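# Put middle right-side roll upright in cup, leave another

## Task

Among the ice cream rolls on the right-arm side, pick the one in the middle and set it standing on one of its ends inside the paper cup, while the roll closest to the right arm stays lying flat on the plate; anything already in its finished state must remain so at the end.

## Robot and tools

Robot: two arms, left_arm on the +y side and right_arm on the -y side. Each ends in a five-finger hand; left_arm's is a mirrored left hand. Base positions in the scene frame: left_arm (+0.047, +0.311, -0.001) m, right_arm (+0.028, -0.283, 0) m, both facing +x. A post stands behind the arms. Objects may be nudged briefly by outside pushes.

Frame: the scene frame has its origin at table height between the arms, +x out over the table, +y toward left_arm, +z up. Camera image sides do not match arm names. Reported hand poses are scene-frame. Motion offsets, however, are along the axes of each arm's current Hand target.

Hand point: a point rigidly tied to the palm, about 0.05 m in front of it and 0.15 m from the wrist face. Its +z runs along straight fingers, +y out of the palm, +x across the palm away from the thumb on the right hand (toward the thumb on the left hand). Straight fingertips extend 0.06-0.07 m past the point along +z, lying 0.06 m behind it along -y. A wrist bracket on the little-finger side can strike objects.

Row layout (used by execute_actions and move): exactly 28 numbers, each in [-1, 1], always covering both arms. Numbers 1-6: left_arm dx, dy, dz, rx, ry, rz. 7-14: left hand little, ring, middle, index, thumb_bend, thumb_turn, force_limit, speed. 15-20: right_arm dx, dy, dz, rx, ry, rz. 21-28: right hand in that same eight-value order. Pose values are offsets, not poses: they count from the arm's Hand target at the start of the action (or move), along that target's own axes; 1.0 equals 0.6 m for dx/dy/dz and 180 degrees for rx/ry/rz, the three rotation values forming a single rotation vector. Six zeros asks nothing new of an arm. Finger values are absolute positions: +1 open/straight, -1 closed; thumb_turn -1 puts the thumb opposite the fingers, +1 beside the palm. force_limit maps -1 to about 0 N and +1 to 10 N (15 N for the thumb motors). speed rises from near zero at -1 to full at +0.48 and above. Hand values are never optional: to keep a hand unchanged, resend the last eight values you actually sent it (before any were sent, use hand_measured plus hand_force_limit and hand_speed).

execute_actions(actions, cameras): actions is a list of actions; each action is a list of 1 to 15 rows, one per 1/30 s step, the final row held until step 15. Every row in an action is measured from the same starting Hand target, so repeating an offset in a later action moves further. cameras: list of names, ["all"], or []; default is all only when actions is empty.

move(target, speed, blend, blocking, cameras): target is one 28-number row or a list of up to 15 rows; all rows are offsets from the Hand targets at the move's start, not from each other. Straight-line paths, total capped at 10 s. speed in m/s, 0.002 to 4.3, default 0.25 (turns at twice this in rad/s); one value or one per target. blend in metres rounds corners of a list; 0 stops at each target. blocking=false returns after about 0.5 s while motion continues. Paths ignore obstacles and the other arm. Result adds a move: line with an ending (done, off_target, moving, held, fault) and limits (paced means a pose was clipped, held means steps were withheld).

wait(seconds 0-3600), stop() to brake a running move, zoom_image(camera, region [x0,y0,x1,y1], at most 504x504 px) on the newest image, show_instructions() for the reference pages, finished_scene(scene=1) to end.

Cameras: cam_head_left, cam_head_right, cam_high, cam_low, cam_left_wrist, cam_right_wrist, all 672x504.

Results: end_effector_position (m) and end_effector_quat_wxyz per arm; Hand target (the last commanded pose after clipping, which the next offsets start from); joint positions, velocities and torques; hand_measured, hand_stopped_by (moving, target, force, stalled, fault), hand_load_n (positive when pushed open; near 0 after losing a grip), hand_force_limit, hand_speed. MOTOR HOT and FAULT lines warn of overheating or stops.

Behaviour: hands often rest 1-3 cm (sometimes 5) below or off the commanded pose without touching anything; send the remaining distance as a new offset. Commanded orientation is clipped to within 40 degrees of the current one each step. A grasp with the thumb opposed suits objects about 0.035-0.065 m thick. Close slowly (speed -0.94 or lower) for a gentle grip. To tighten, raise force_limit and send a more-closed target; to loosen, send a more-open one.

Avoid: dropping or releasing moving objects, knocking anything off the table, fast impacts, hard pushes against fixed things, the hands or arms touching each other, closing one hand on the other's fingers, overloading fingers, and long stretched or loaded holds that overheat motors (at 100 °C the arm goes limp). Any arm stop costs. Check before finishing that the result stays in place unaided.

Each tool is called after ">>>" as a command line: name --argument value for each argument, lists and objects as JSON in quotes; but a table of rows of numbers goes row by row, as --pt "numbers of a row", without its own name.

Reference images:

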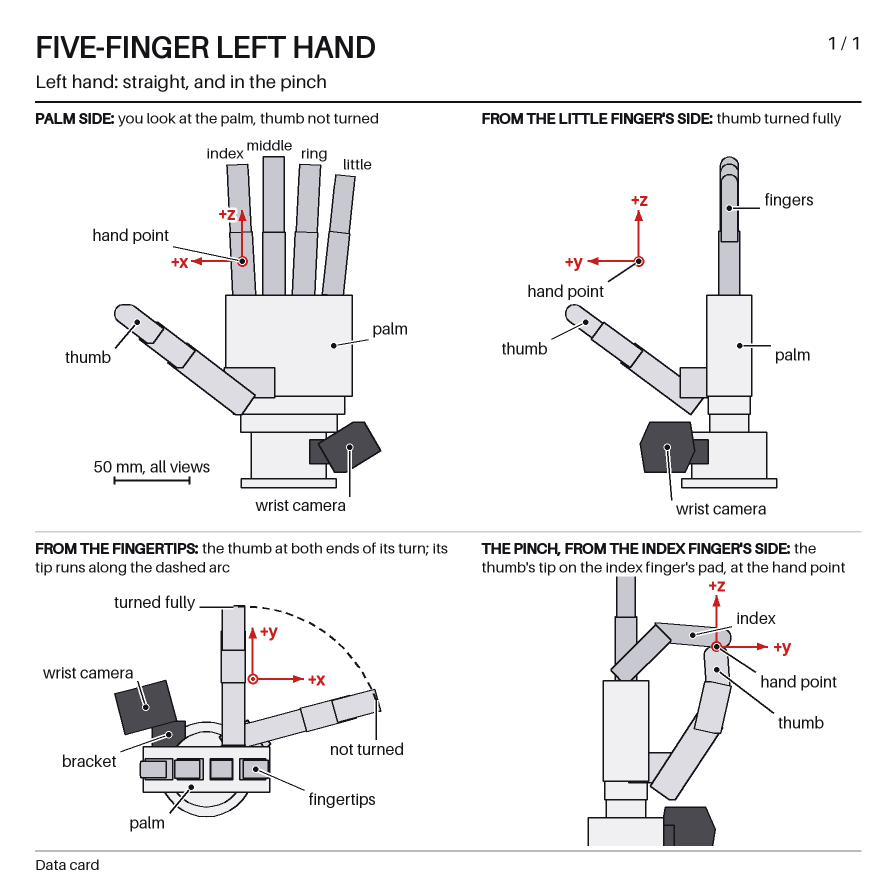

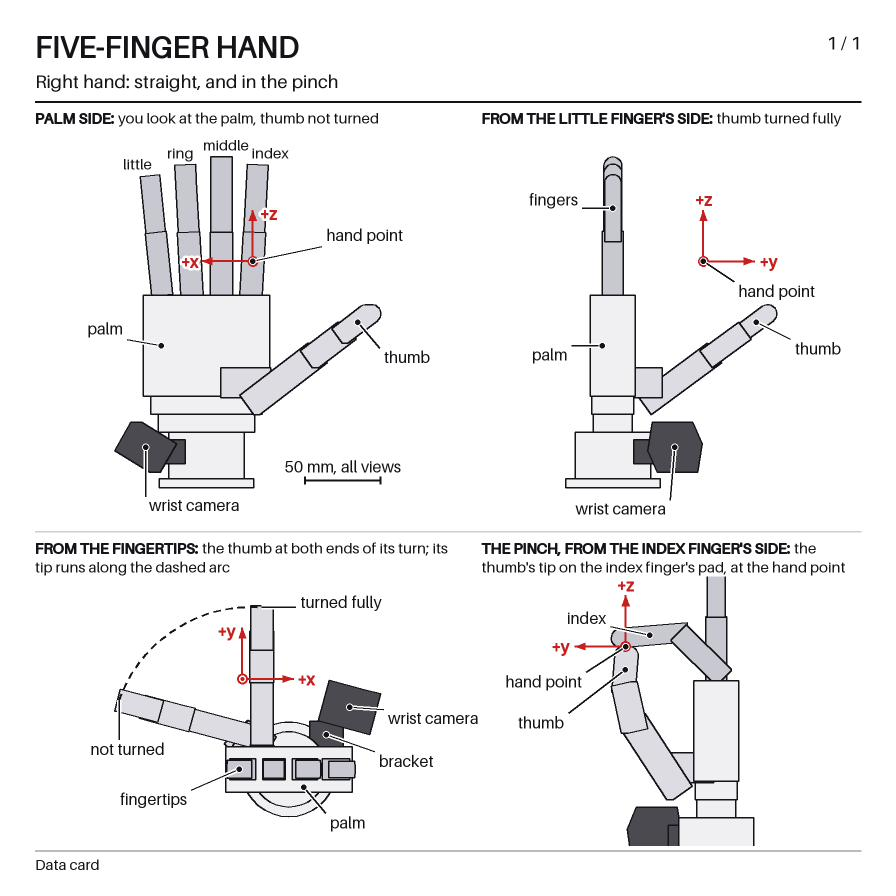

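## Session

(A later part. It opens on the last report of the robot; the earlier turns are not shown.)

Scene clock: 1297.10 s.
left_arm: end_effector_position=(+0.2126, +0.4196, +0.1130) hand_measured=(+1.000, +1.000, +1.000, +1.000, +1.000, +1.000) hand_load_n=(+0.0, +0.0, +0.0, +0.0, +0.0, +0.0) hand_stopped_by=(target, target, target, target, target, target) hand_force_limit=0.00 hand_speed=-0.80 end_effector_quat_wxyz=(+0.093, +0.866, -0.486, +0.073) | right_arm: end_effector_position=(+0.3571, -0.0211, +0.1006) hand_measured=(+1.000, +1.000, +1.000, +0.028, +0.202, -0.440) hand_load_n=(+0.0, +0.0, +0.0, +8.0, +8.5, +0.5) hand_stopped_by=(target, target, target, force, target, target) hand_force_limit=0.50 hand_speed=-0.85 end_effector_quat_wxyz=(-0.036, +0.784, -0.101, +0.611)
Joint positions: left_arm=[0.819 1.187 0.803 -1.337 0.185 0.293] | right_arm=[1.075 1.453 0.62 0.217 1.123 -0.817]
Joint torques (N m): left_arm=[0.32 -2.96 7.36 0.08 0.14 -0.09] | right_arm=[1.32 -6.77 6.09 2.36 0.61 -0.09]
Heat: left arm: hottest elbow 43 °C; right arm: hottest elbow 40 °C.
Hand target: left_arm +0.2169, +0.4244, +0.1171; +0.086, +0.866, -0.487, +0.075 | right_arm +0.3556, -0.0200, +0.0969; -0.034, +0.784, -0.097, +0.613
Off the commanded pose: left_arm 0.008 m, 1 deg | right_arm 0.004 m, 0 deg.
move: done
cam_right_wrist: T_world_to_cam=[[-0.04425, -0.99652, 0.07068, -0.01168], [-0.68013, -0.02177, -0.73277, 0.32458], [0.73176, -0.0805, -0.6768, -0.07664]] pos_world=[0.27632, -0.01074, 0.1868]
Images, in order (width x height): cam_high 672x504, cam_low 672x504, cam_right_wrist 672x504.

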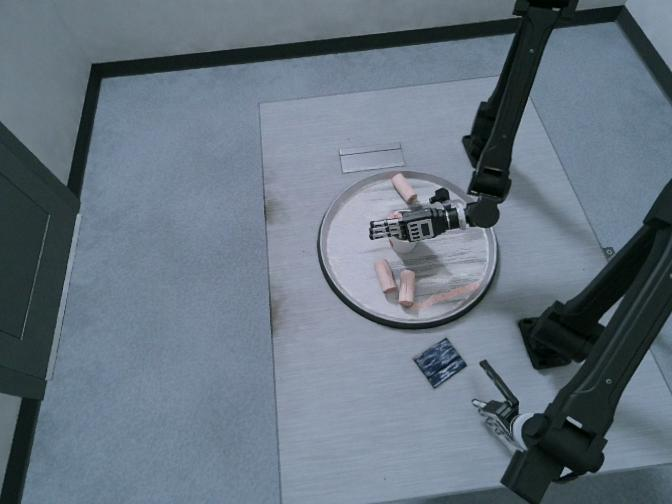

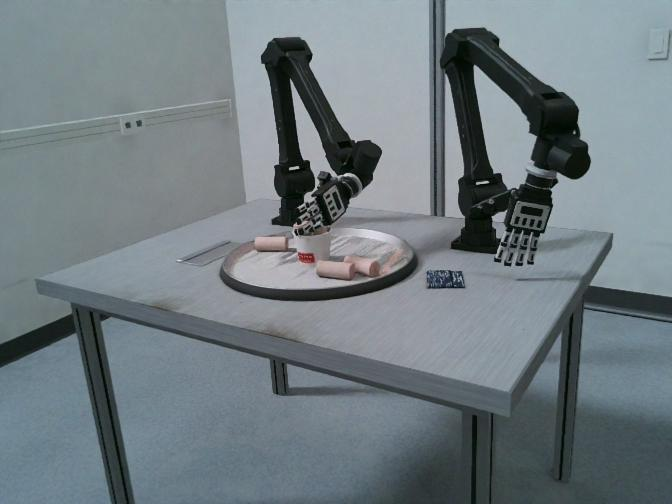

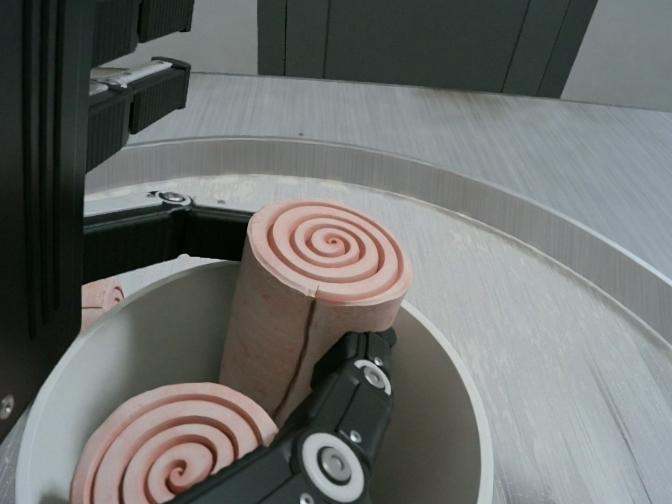

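>>> move --target '[0,0,0,0,0,0,1,1,1,1,1,1,0,-0.8,-0.0085,0.0014,0.0021,0,0,0,1,1,1,-0.3,0.2,-0.44,0.5,-0.85]' --speed 0.03 --cameras '["cam_low","cam_high","cam_right_wrist"]'

>>> zoom_image --camera "cam_low" --region '[270, 190, 350, 270]'

>>> zoom_image --camera "cam_right_wrist" --region '[0, 150, 504, 504]'

Scene clock: 1319.60 s.
left_arm: end_effector_position=(+0.2126, +0.4196, +0.1130) hand_measured=(+1.000, +1.000, +1.000, +1.000, +1.000, +1.000) hand_load_n=(+0.0, +0.0, +0.0, +0.0, +0.0, +0.0) hand_stopped_by=(target, target, target, target, target, target) hand_force_limit=0.00 hand_speed=-0.80 end_effector_quat_wxyz=(+0.093, +0.866, -0.486, +0.073) | right_arm: end_effector_position=(+0.3581, -0.0198, +0.0997) hand_measured=(+1.000, +1.000, +1.000, +0.028, +0.202, -0.440) hand_load_n=(+0.0, +0.0, +0.0, +7.5, +9.0, +0.0) hand_stopped_by=(target, target, target, force, target, target) hand_force_limit=0.50 hand_speed=-0.85 end_effector_quat_wxyz=(-0.038, +0.781, -0.105, +0.614)
Joint positions: left_arm=[0.819 1.187 0.803 -1.337 0.185 0.293] | right_arm=[1.075 1.461 0.62 0.237 1.128 -0.817]
Joint torques (N m): left_arm=[0.44 -2.96 7.35 0.13 0.14 -0.08] | right_arm=[1.32 -6.42 5.7 2.33 0.42 -0.1]
Heat: left arm: hottest elbow 43 °C; right arm: hottest elbow 39 °C.
Hand target: left_arm +0.2169, +0.4244, +0.1171; +0.086, +0.866, -0.487, +0.075 | right_arm +0.3555, -0.0199, +0.0916; -0.034, +0.784, -0.097, +0.613
Off the commanded pose: left_arm 0.008 m, 1 deg | right_arm 0.009 m, 1 deg.
move: done
cam_right_wrist: T_world_to_cam=[[-0.04883, -0.99695, 0.06095, -0.00764], [-0.67459, -0.01208, -0.73809, 0.32336], [0.73657, -0.07715, -0.67194, -0.07999]] pos_world=[0.27669, -0.00988, 0.18538]
Images, in order (width x height): cam_high 672x504, cam_low 672x504, cam_right_wrist 672x504.

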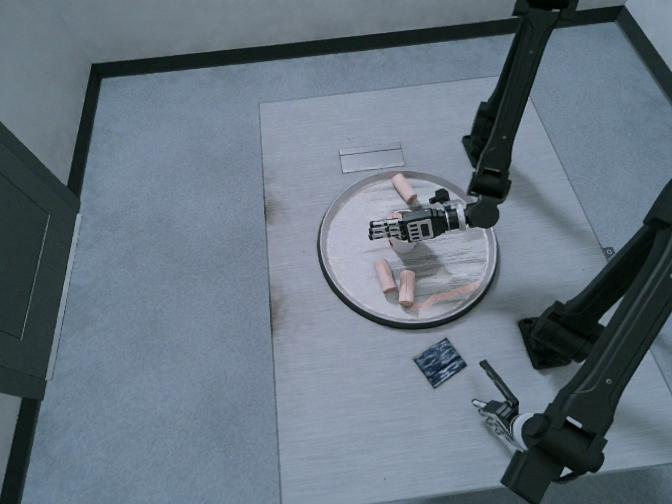

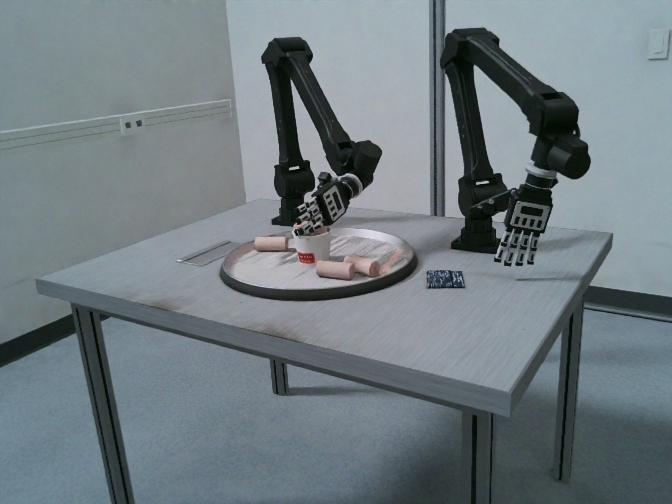

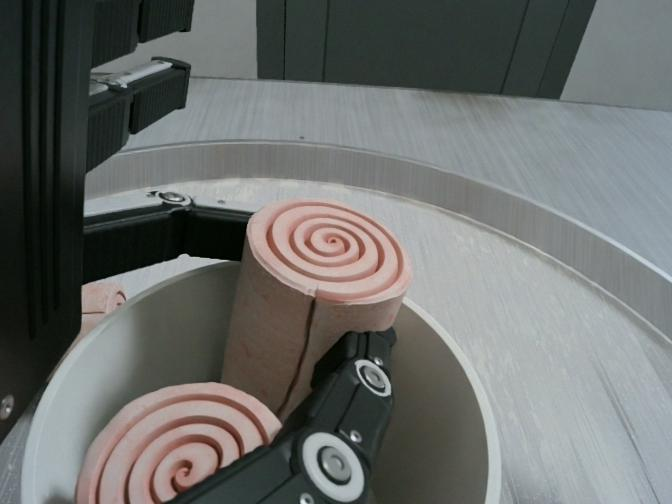

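Scaled by 6.300 from the camera's image (finer frame: 960x720).

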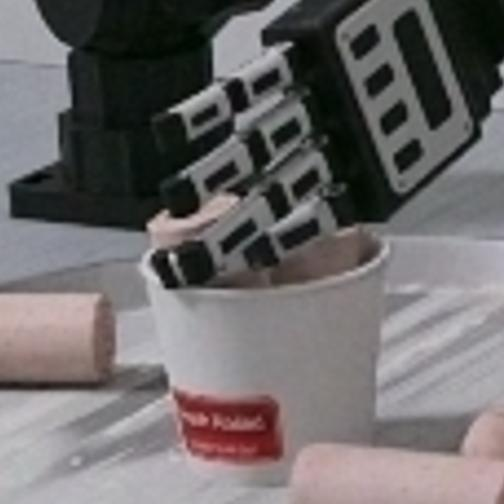

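Scaled by 1.000.

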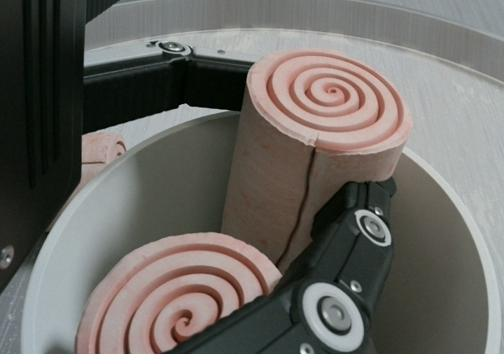

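>>> move --pt "0 0 0 0 0 0 1 1 1 1 1 1 0 -0.8 0.0095 -0.0017 -0.0025 0 0 0 1 1 1 -0.3 0.2 -0.44 0.5 -0.85" --pt "0 0 0 0 0 0 1 1 1 1 1 1 0 -0.8 0.0095 -0.0017 -0.0025 0 0 0 1 1 1 0.2 0.2 -0.44 0.5 -0.96" --speed 0.03 --cameras '["cam_low","cam_high","cam_right_wrist"]'

>>> zoom_image --camera "cam_low" --region '[270, 190, 350, 270]'

>>> zoom_image --camera "cam_right_wrist" --region '[0, 150, 504, 504]'

Scene clock: 1338.40 s.
left_arm: end_effector_position=(+0.2126, +0.4196, +0.1130) hand_measured=(+1.000, +1.000, +1.000, +1.000, +1.000, +1.000) hand_load_n=(+0.0, +0.0, +0.0, +0.0, -0.5, +0.0) hand_stopped_by=(target, target, target, target, target, target) hand_force_limit=0.00 hand_speed=-0.80 end_effector_quat_wxyz=(+0.093, +0.866, -0.486, +0.073) | right_arm: end_effector_position=(+0.3581, -0.0203, +0.1001) hand_measured=(+1.000, +1.000, +1.000, +0.200, +0.200, -0.440) hand_load_n=(+0.0, +0.0, +0.0, +0.0, +2.0, +0.0) hand_stopped_by=(target, target, target, target, target, target) hand_force_limit=0.50 hand_speed=-0.96 end_effector_quat_wxyz=(-0.037, +0.781, -0.104, +0.615)
Joint positions: left_arm=[0.819 1.187 0.803 -1.337 0.185 0.293] | right_arm=[1.075 1.461 0.62 0.237 1.131 -0.821]
Joint torques (N m): left_arm=[0.32 -2.73 7.41 0.12 0.13 -0.09] | right_arm=[1.32 -7.53 6.11 1.4 0.34 -0.07]
Heat: left arm: hottest elbow 43 °C; right arm: hottest elbow 39 °C.
Hand target: left_arm +0.2169, +0.4244, +0.1171; +0.086, +0.866, -0.487, +0.075 | right_arm +0.3555, -0.0199, +0.0976; -0.034, +0.784, -0.097, +0.613
Off the commanded pose: left_arm 0.008 m, 1 deg | right_arm 0.004 m, 1 deg.
move: done
cam_right_wrist: T_world_to_cam=[[-0.04993, -0.99666, 0.06467, -0.00811], [-0.67395, -0.01416, -0.73864, 0.32348], [0.73709, -0.08047, -0.67099, -0.08016]] pos_world=[0.27668, -0.00995, 0.18568]
Images, in order (width x height): cam_high 672x504, cam_low 672x504, cam_right_wrist 672x504.

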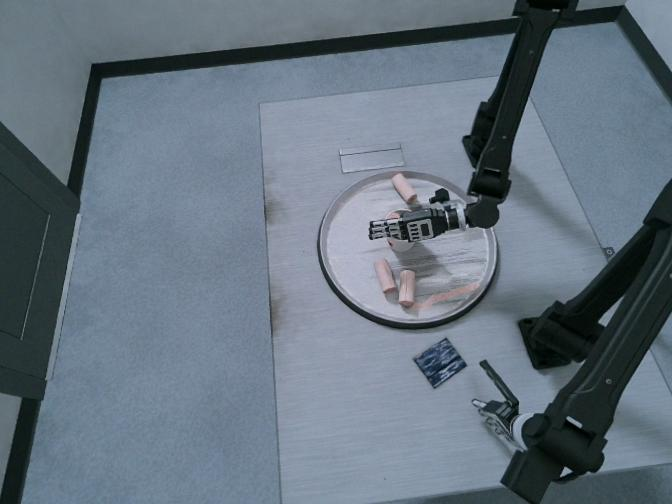

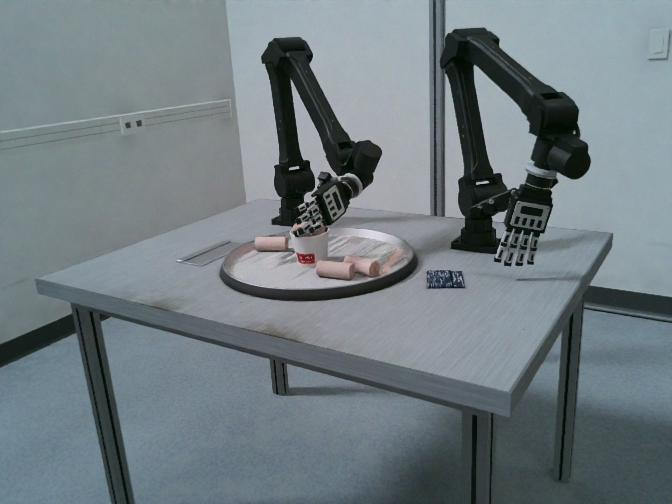

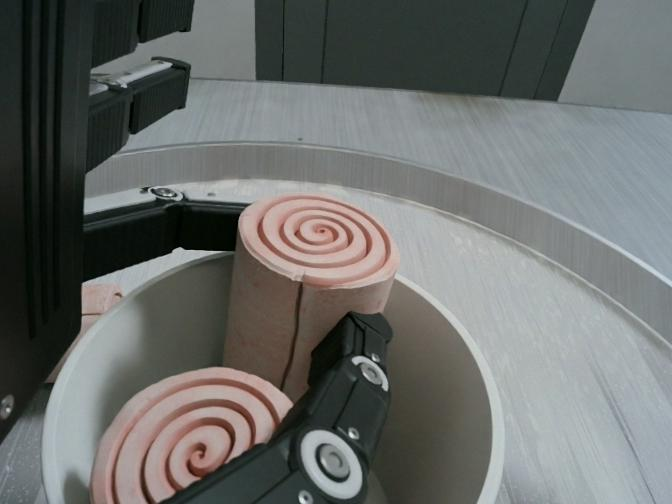

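Scaled by 6.300 from the camera's image (finer frame: 960x720).

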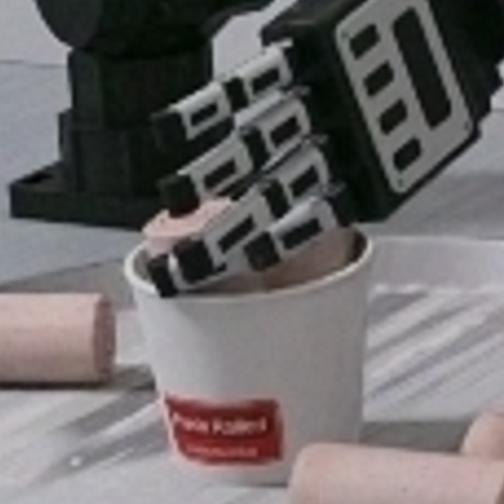

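Scaled by 1.000.

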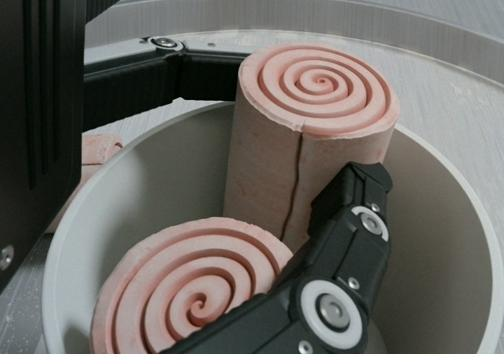

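>>> move --target '[0,0,0,0,0,0,1,1,1,1,1,1,0,-0.8,0,0,0,0,0,0,1,1,1,0.2,0.4,-0.44,0.5,-0.93]' --speed 0.03 --cameras '["cam_low","cam_high","cam_right_wrist"]'

>>> zoom_image --camera "cam_low" --region '[270, 190, 350, 270]'

>>> zoom_image --camera "cam_right_wrist" --region '[0, 150, 504, 504]'

Scene clock: 1348.43 s.
left_arm: end_effector_position=(+0.2126, +0.4196, +0.1130) hand_measured=(+1.000, +1.000, +1.000, +1.000, +1.000, +1.000) hand_load_n=(+0.0, +0.0, +0.0, +0.0, +0.0, +0.0) hand_stopped_by=(target, target, target, target, target, target) hand_force_limit=0.00 hand_speed=-0.80 end_effector_quat_wxyz=(+0.093, +0.866, -0.486, +0.073) | right_arm: end_effector_position=(+0.3581, -0.0203, +0.1001) hand_measured=(+1.000, +1.000, +1.000, +0.200, +0.400, -0.440) hand_load_n=(+0.0, +0.0, +0.0, +0.0, +0.0, +0.0) hand_stopped_by=(target, target, target, target, target, target) hand_force_limit=0.50 hand_speed=-0.93 end_effector_quat_wxyz=(-0.037, +0.781, -0.104, +0.615)
Joint positions: left_arm=[0.819 1.187 0.803 -1.337 0.185 0.293] | right_arm=[1.075 1.461 0.62 0.237 1.131 -0.821]
Joint torques (N m): left_arm=[0.38 -2.9 7.38 0.12 0.15 -0.08] | right_arm=[1.32 -7.41 6.11 1.4 0.34 -0.07]
Heat: left arm: hottest elbow 43 °C; right arm: hottest elbow 39 °C.
Hand target: left_arm +0.2169, +0.4244, +0.1171; +0.086, +0.866, -0.487, +0.075 | right_arm +0.3555, -0.0199, +0.0976; -0.034, +0.784, -0.097, +0.613
Off the commanded pose: left_arm 0.008 m, 1 deg | right_arm 0.004 m, 1 deg.
move: done
cam_right_wrist: T_world_to_cam=[[-0.04993, -0.99666, 0.06467, -0.00811], [-0.67395, -0.01416, -0.73864, 0.32348], [0.73709, -0.08047, -0.67099, -0.08016]] pos_world=[0.27668, -0.00995, 0.18568]
Images, in order (width x height): cam_high 672x504, cam_low 672x504, cam_right_wrist 672x504.

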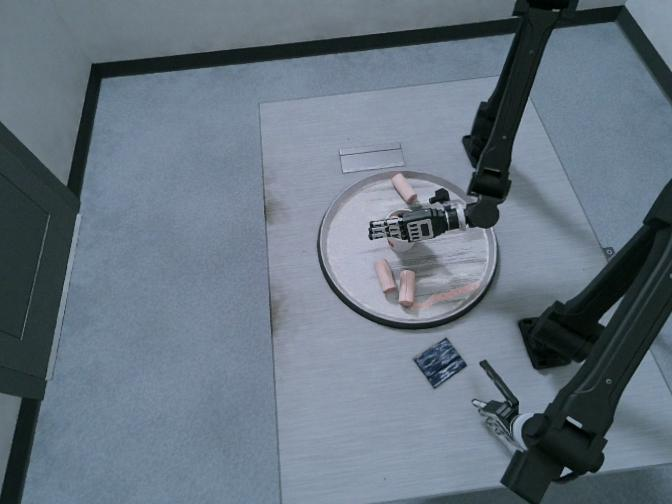

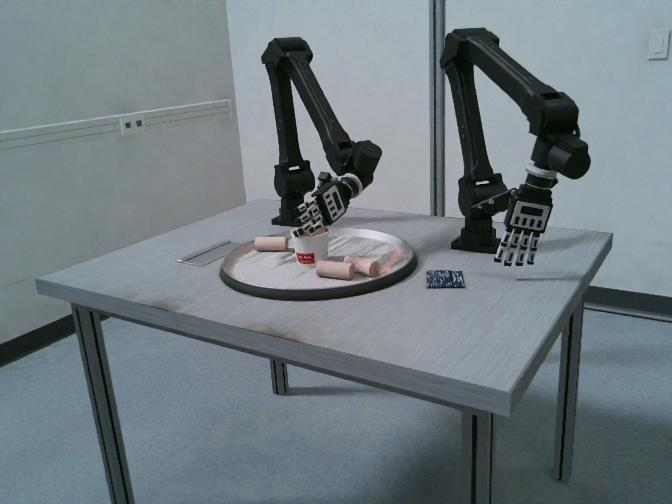

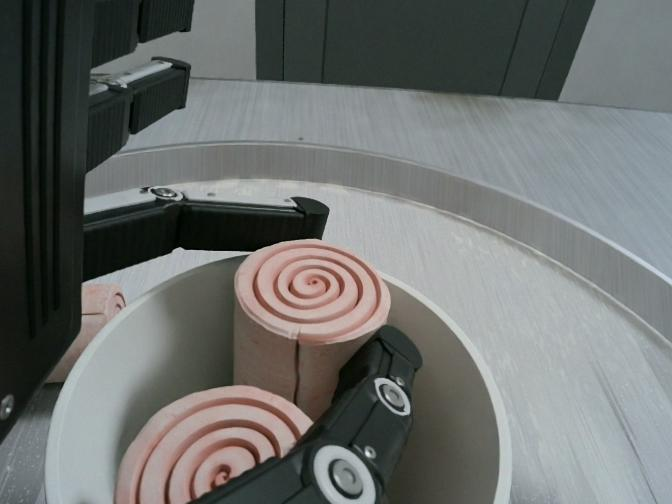

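Scaled by 6.300 from the camera's image (finer frame: 960x720).

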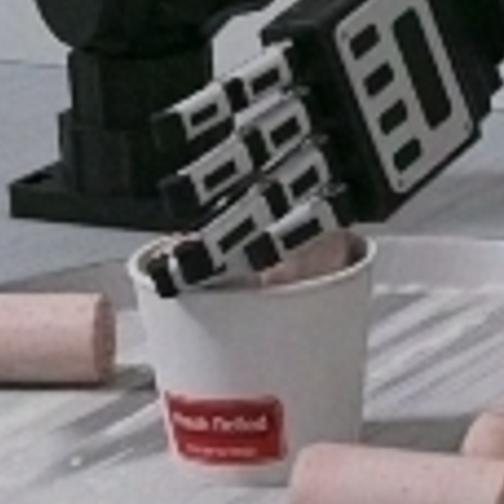

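Scaled by 1.000.

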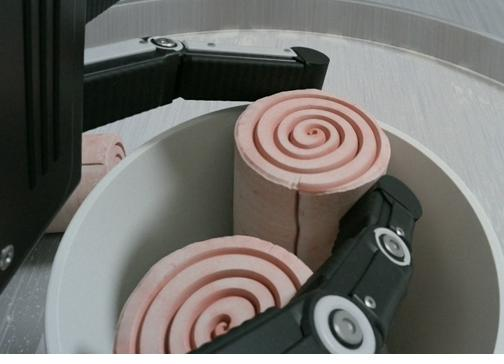

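>>> move --target '[0,0,0,0,0,0,1,1,1,1,1,1,0,-0.8,0.1287,-0.029,-0.0238,0,0,0,1,1,1,0.2,0.4,-0.44,0.5,-0.93]' --speed 0.06 --cameras '["cam_low","cam_high","cam_right_wrist"]'

>>> zoom_image --camera "cam_low" --region '[270, 190, 350, 270]'

>>> zoom_image --camera "cam_high" --region '[360, 170, 440, 250]'

Scene clock: 1362.93 s.
left_arm: end_effector_position=(+0.2126, +0.4196, +0.1130) hand_measured=(+1.000, +1.000, +1.000, +1.000, +1.000, +1.000) hand_load_n=(+0.0, +0.0, +0.0, +0.0, +0.0, +0.0) hand_stopped_by=(target, target, target, target, target, target) hand_force_limit=0.00 hand_speed=-0.80 end_effector_quat_wxyz=(+0.093, +0.866, -0.486, +0.073) | right_arm: end_effector_position=(+0.3551, -0.0260, +0.1627) hand_measured=(+1.000, +1.000, +1.000, +0.200, +0.400, -0.440) hand_load_n=(+0.0, +0.0, +0.0, +0.0, +0.0, +0.0) hand_stopped_by=(target, target, target, target, target, target) hand_force_limit=0.50 hand_speed=-0.93 end_effector_quat_wxyz=(-0.026, +0.787, -0.092, +0.609)
Joint positions: left_arm=[0.819 1.187 0.803 -1.337 0.185 0.293] | right_arm=[1.075 1.3 0.69 -0.022 1.123 -0.829]
Joint torques (N m): left_arm=[0.38 -2.96 7.42 0.09 0.13 -0.08] | right_arm=[0.38 -7 10.45 1.2 0.31 -0.13]
Heat: left arm: hottest elbow 43 °C; right arm: hottest elbow 39 °C.
Hand target: left_arm +0.2169, +0.4244, +0.1171; +0.086, +0.866, -0.487, +0.075 | right_arm +0.3614, -0.0169, +0.1776; -0.034, +0.784, -0.097, +0.613
Off the commanded pose: left_arm 0.008 m, 1 deg | right_arm 0.019 m, 1 deg.
move: off_target (right_arm)
cam_right_wrist: T_world_to_cam=[[-0.04036, -0.9945, 0.09667, -0.02655], [-0.68578, -0.04279, -0.72655, 0.36909], [0.72669, -0.09561, -0.68028, -0.03153]] pos_world=[0.27495, -0.01362, 0.24928]
Images, in order (width x height): cam_high 672x504, cam_low 672x504, cam_right_wrist 672x504.

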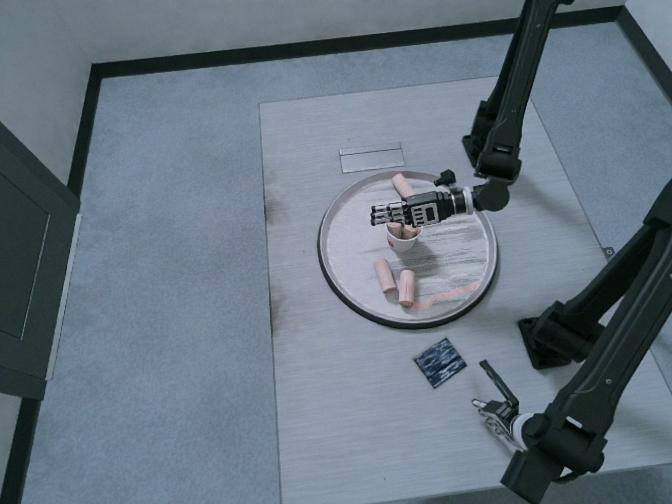

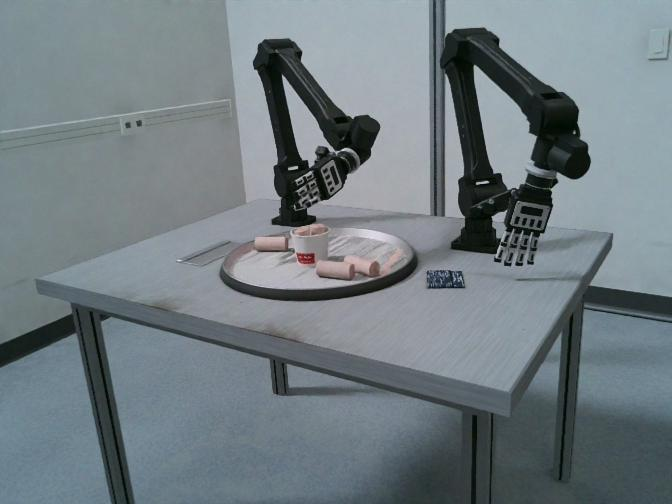

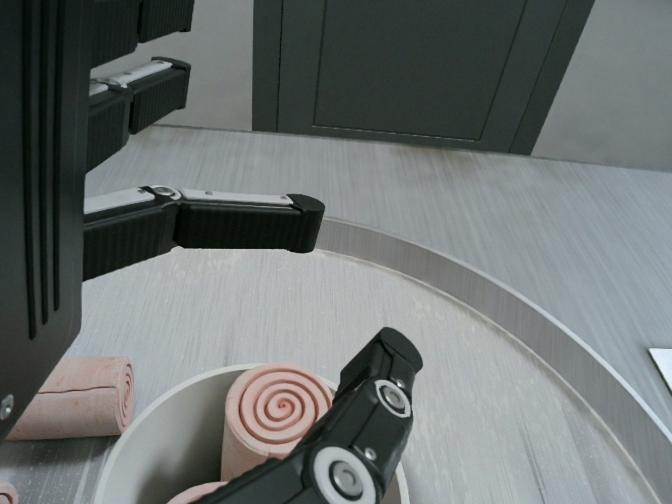

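Scaled by 6.300 from the camera's image (finer frame: 960x720).

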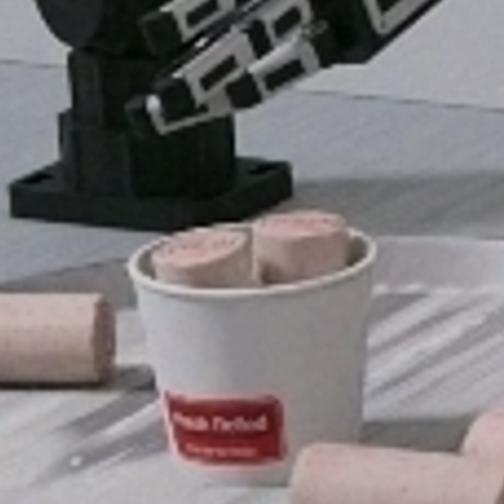

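Scaled by 6.300 from the camera's image (finer frame: 960x720).

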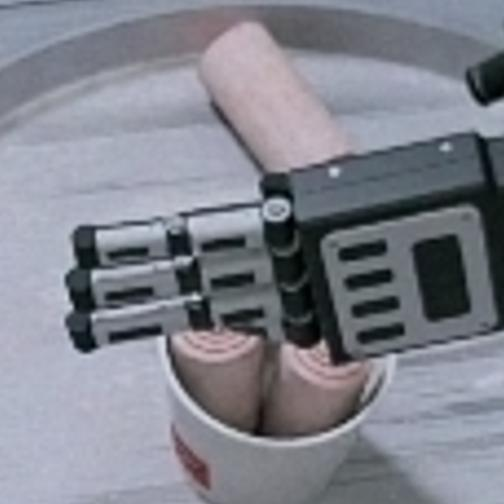

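>>> move --target '[0,0,0,0,0,0,1,1,1,1,1,1,0,-0.8,0.12,0.12,-0.10,0,0,0,1,1,1,0.6,0.4,-0.44,0.5,-0.6]' --speed 0.15 --cameras '["all"]'

>>> zoom_image --camera "cam_high" --region '[340, 150, 450, 270]'

>>> zoom_image --camera "cam_low" --region '[240, 190, 400, 300]'

Scene clock: 1369.20 s.
left_arm: end_effector_position=(+0.2126, +0.4196, +0.1130) hand_measured=(+1.000, +1.000, +1.000, +1.000, +1.000, +1.000) hand_load_n=(+0.0, +0.0, +0.0, +0.5, +0.0, +0.0) hand_stopped_by=(target, target, target, target, target, target) hand_force_limit=0.00 hand_speed=-0.80 end_effector_quat_wxyz=(+0.093, +0.866, -0.486, +0.073) | right_arm: end_effector_position=(+0.3155, -0.1011, +0.2537) hand_measured=(+1.000, +1.000, +1.000, +0.600, +0.400, -0.440) hand_load_n=(+0.0, +0.0, +0.0, +0.0, +0.0, +0.0) hand_stopped_by=(target, target, target, target, target, target) hand_force_limit=0.50 hand_speed=-0.60 end_effector_quat_wxyz=(-0.034, +0.781, -0.103, +0.615)
Joint positions: left_arm=[0.819 1.187 0.803 -1.337 0.185 0.293] | right_arm=[1.09 0.903 0.676 -0.396 1.146 -0.804]
Joint torques (N m): left_arm=[0.09 -2.73 7.39 0.12 0.14 -0.08] | right_arm=[2.14 -2.02 8.61 1.16 0.5 0.08]
Heat: left arm: hottest elbow 43 °C; right arm: hottest elbow 39 °C.
Hand target: left_arm +0.2169, +0.4244, +0.1171; +0.086, +0.866, -0.487, +0.075 | right_arm +0.3121, -0.0973, +0.2489; -0.034, +0.784, -0.097, +0.613
Off the commanded pose: left_arm 0.008 m, 1 deg | right_arm 0.007 m, 1 deg.
move: done
cam_right_wrist: T_world_to_cam=[[-0.05119, -0.99625, 0.06972, -0.10155], [-0.67311, -0.01715, -0.73934, 0.4067], [0.73777, -0.08478, -0.66971, 0.04687]] pos_world=[0.23398, -0.09022, 0.33916]

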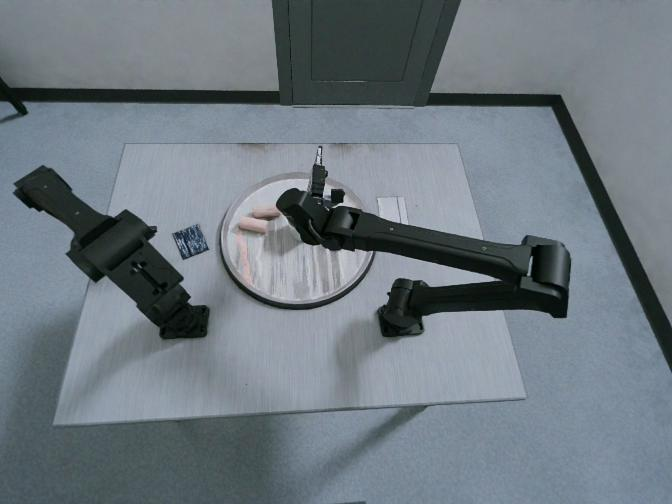

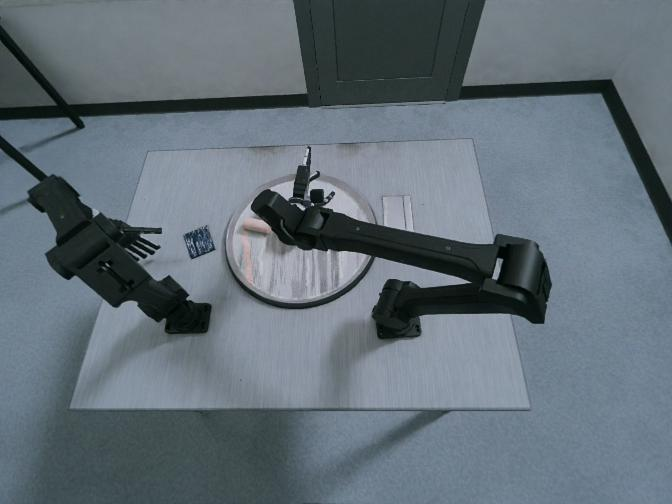

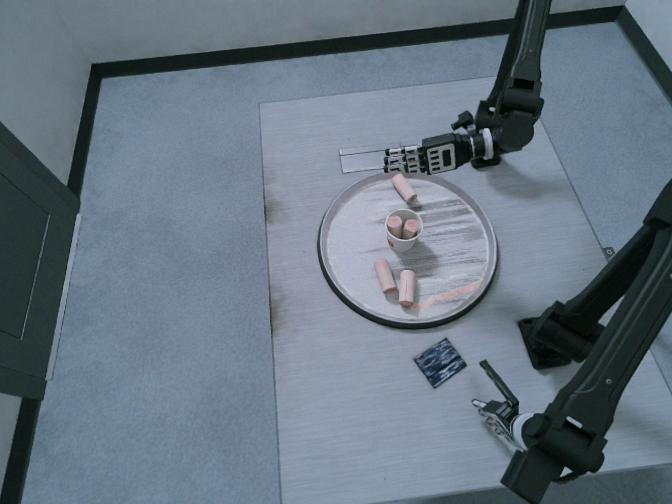

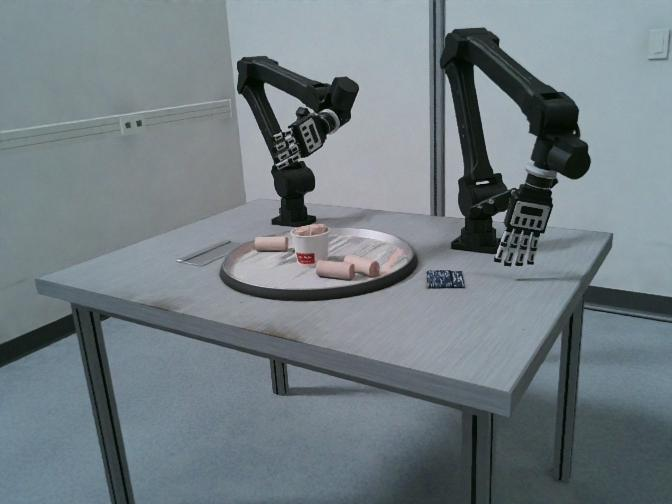

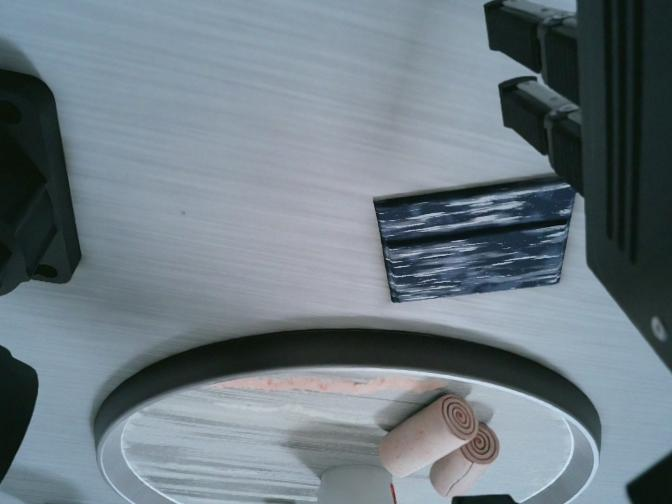

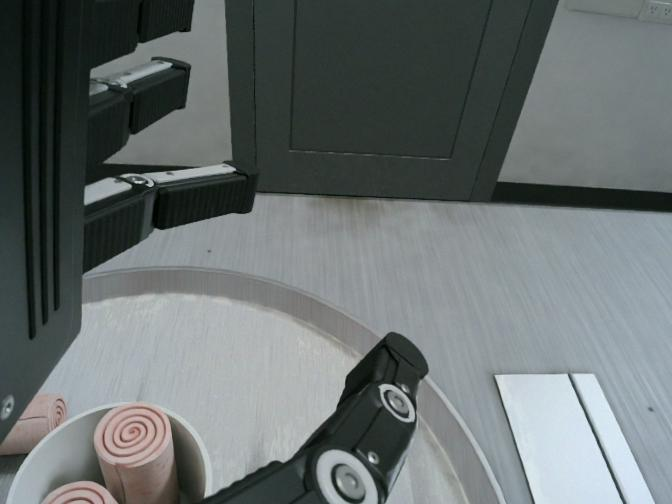

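Scaled by 4.200 from the camera's image (finer frame: 960x720).

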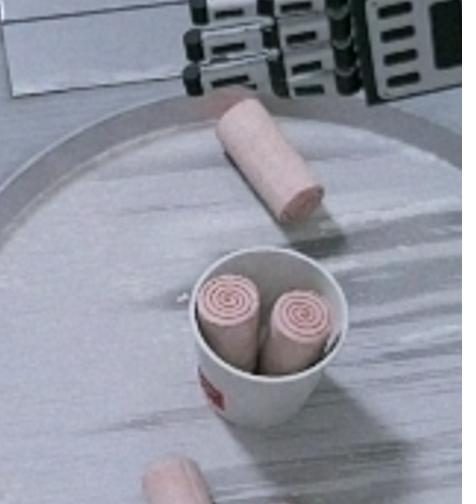

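Scaled by 3.150 from the camera's image (finer frame: 960x720).

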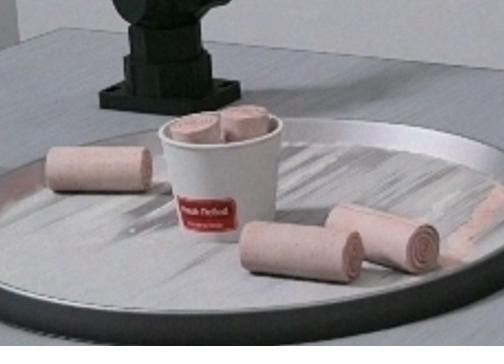

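>>> finished_scene

The scene is finished: the task was done.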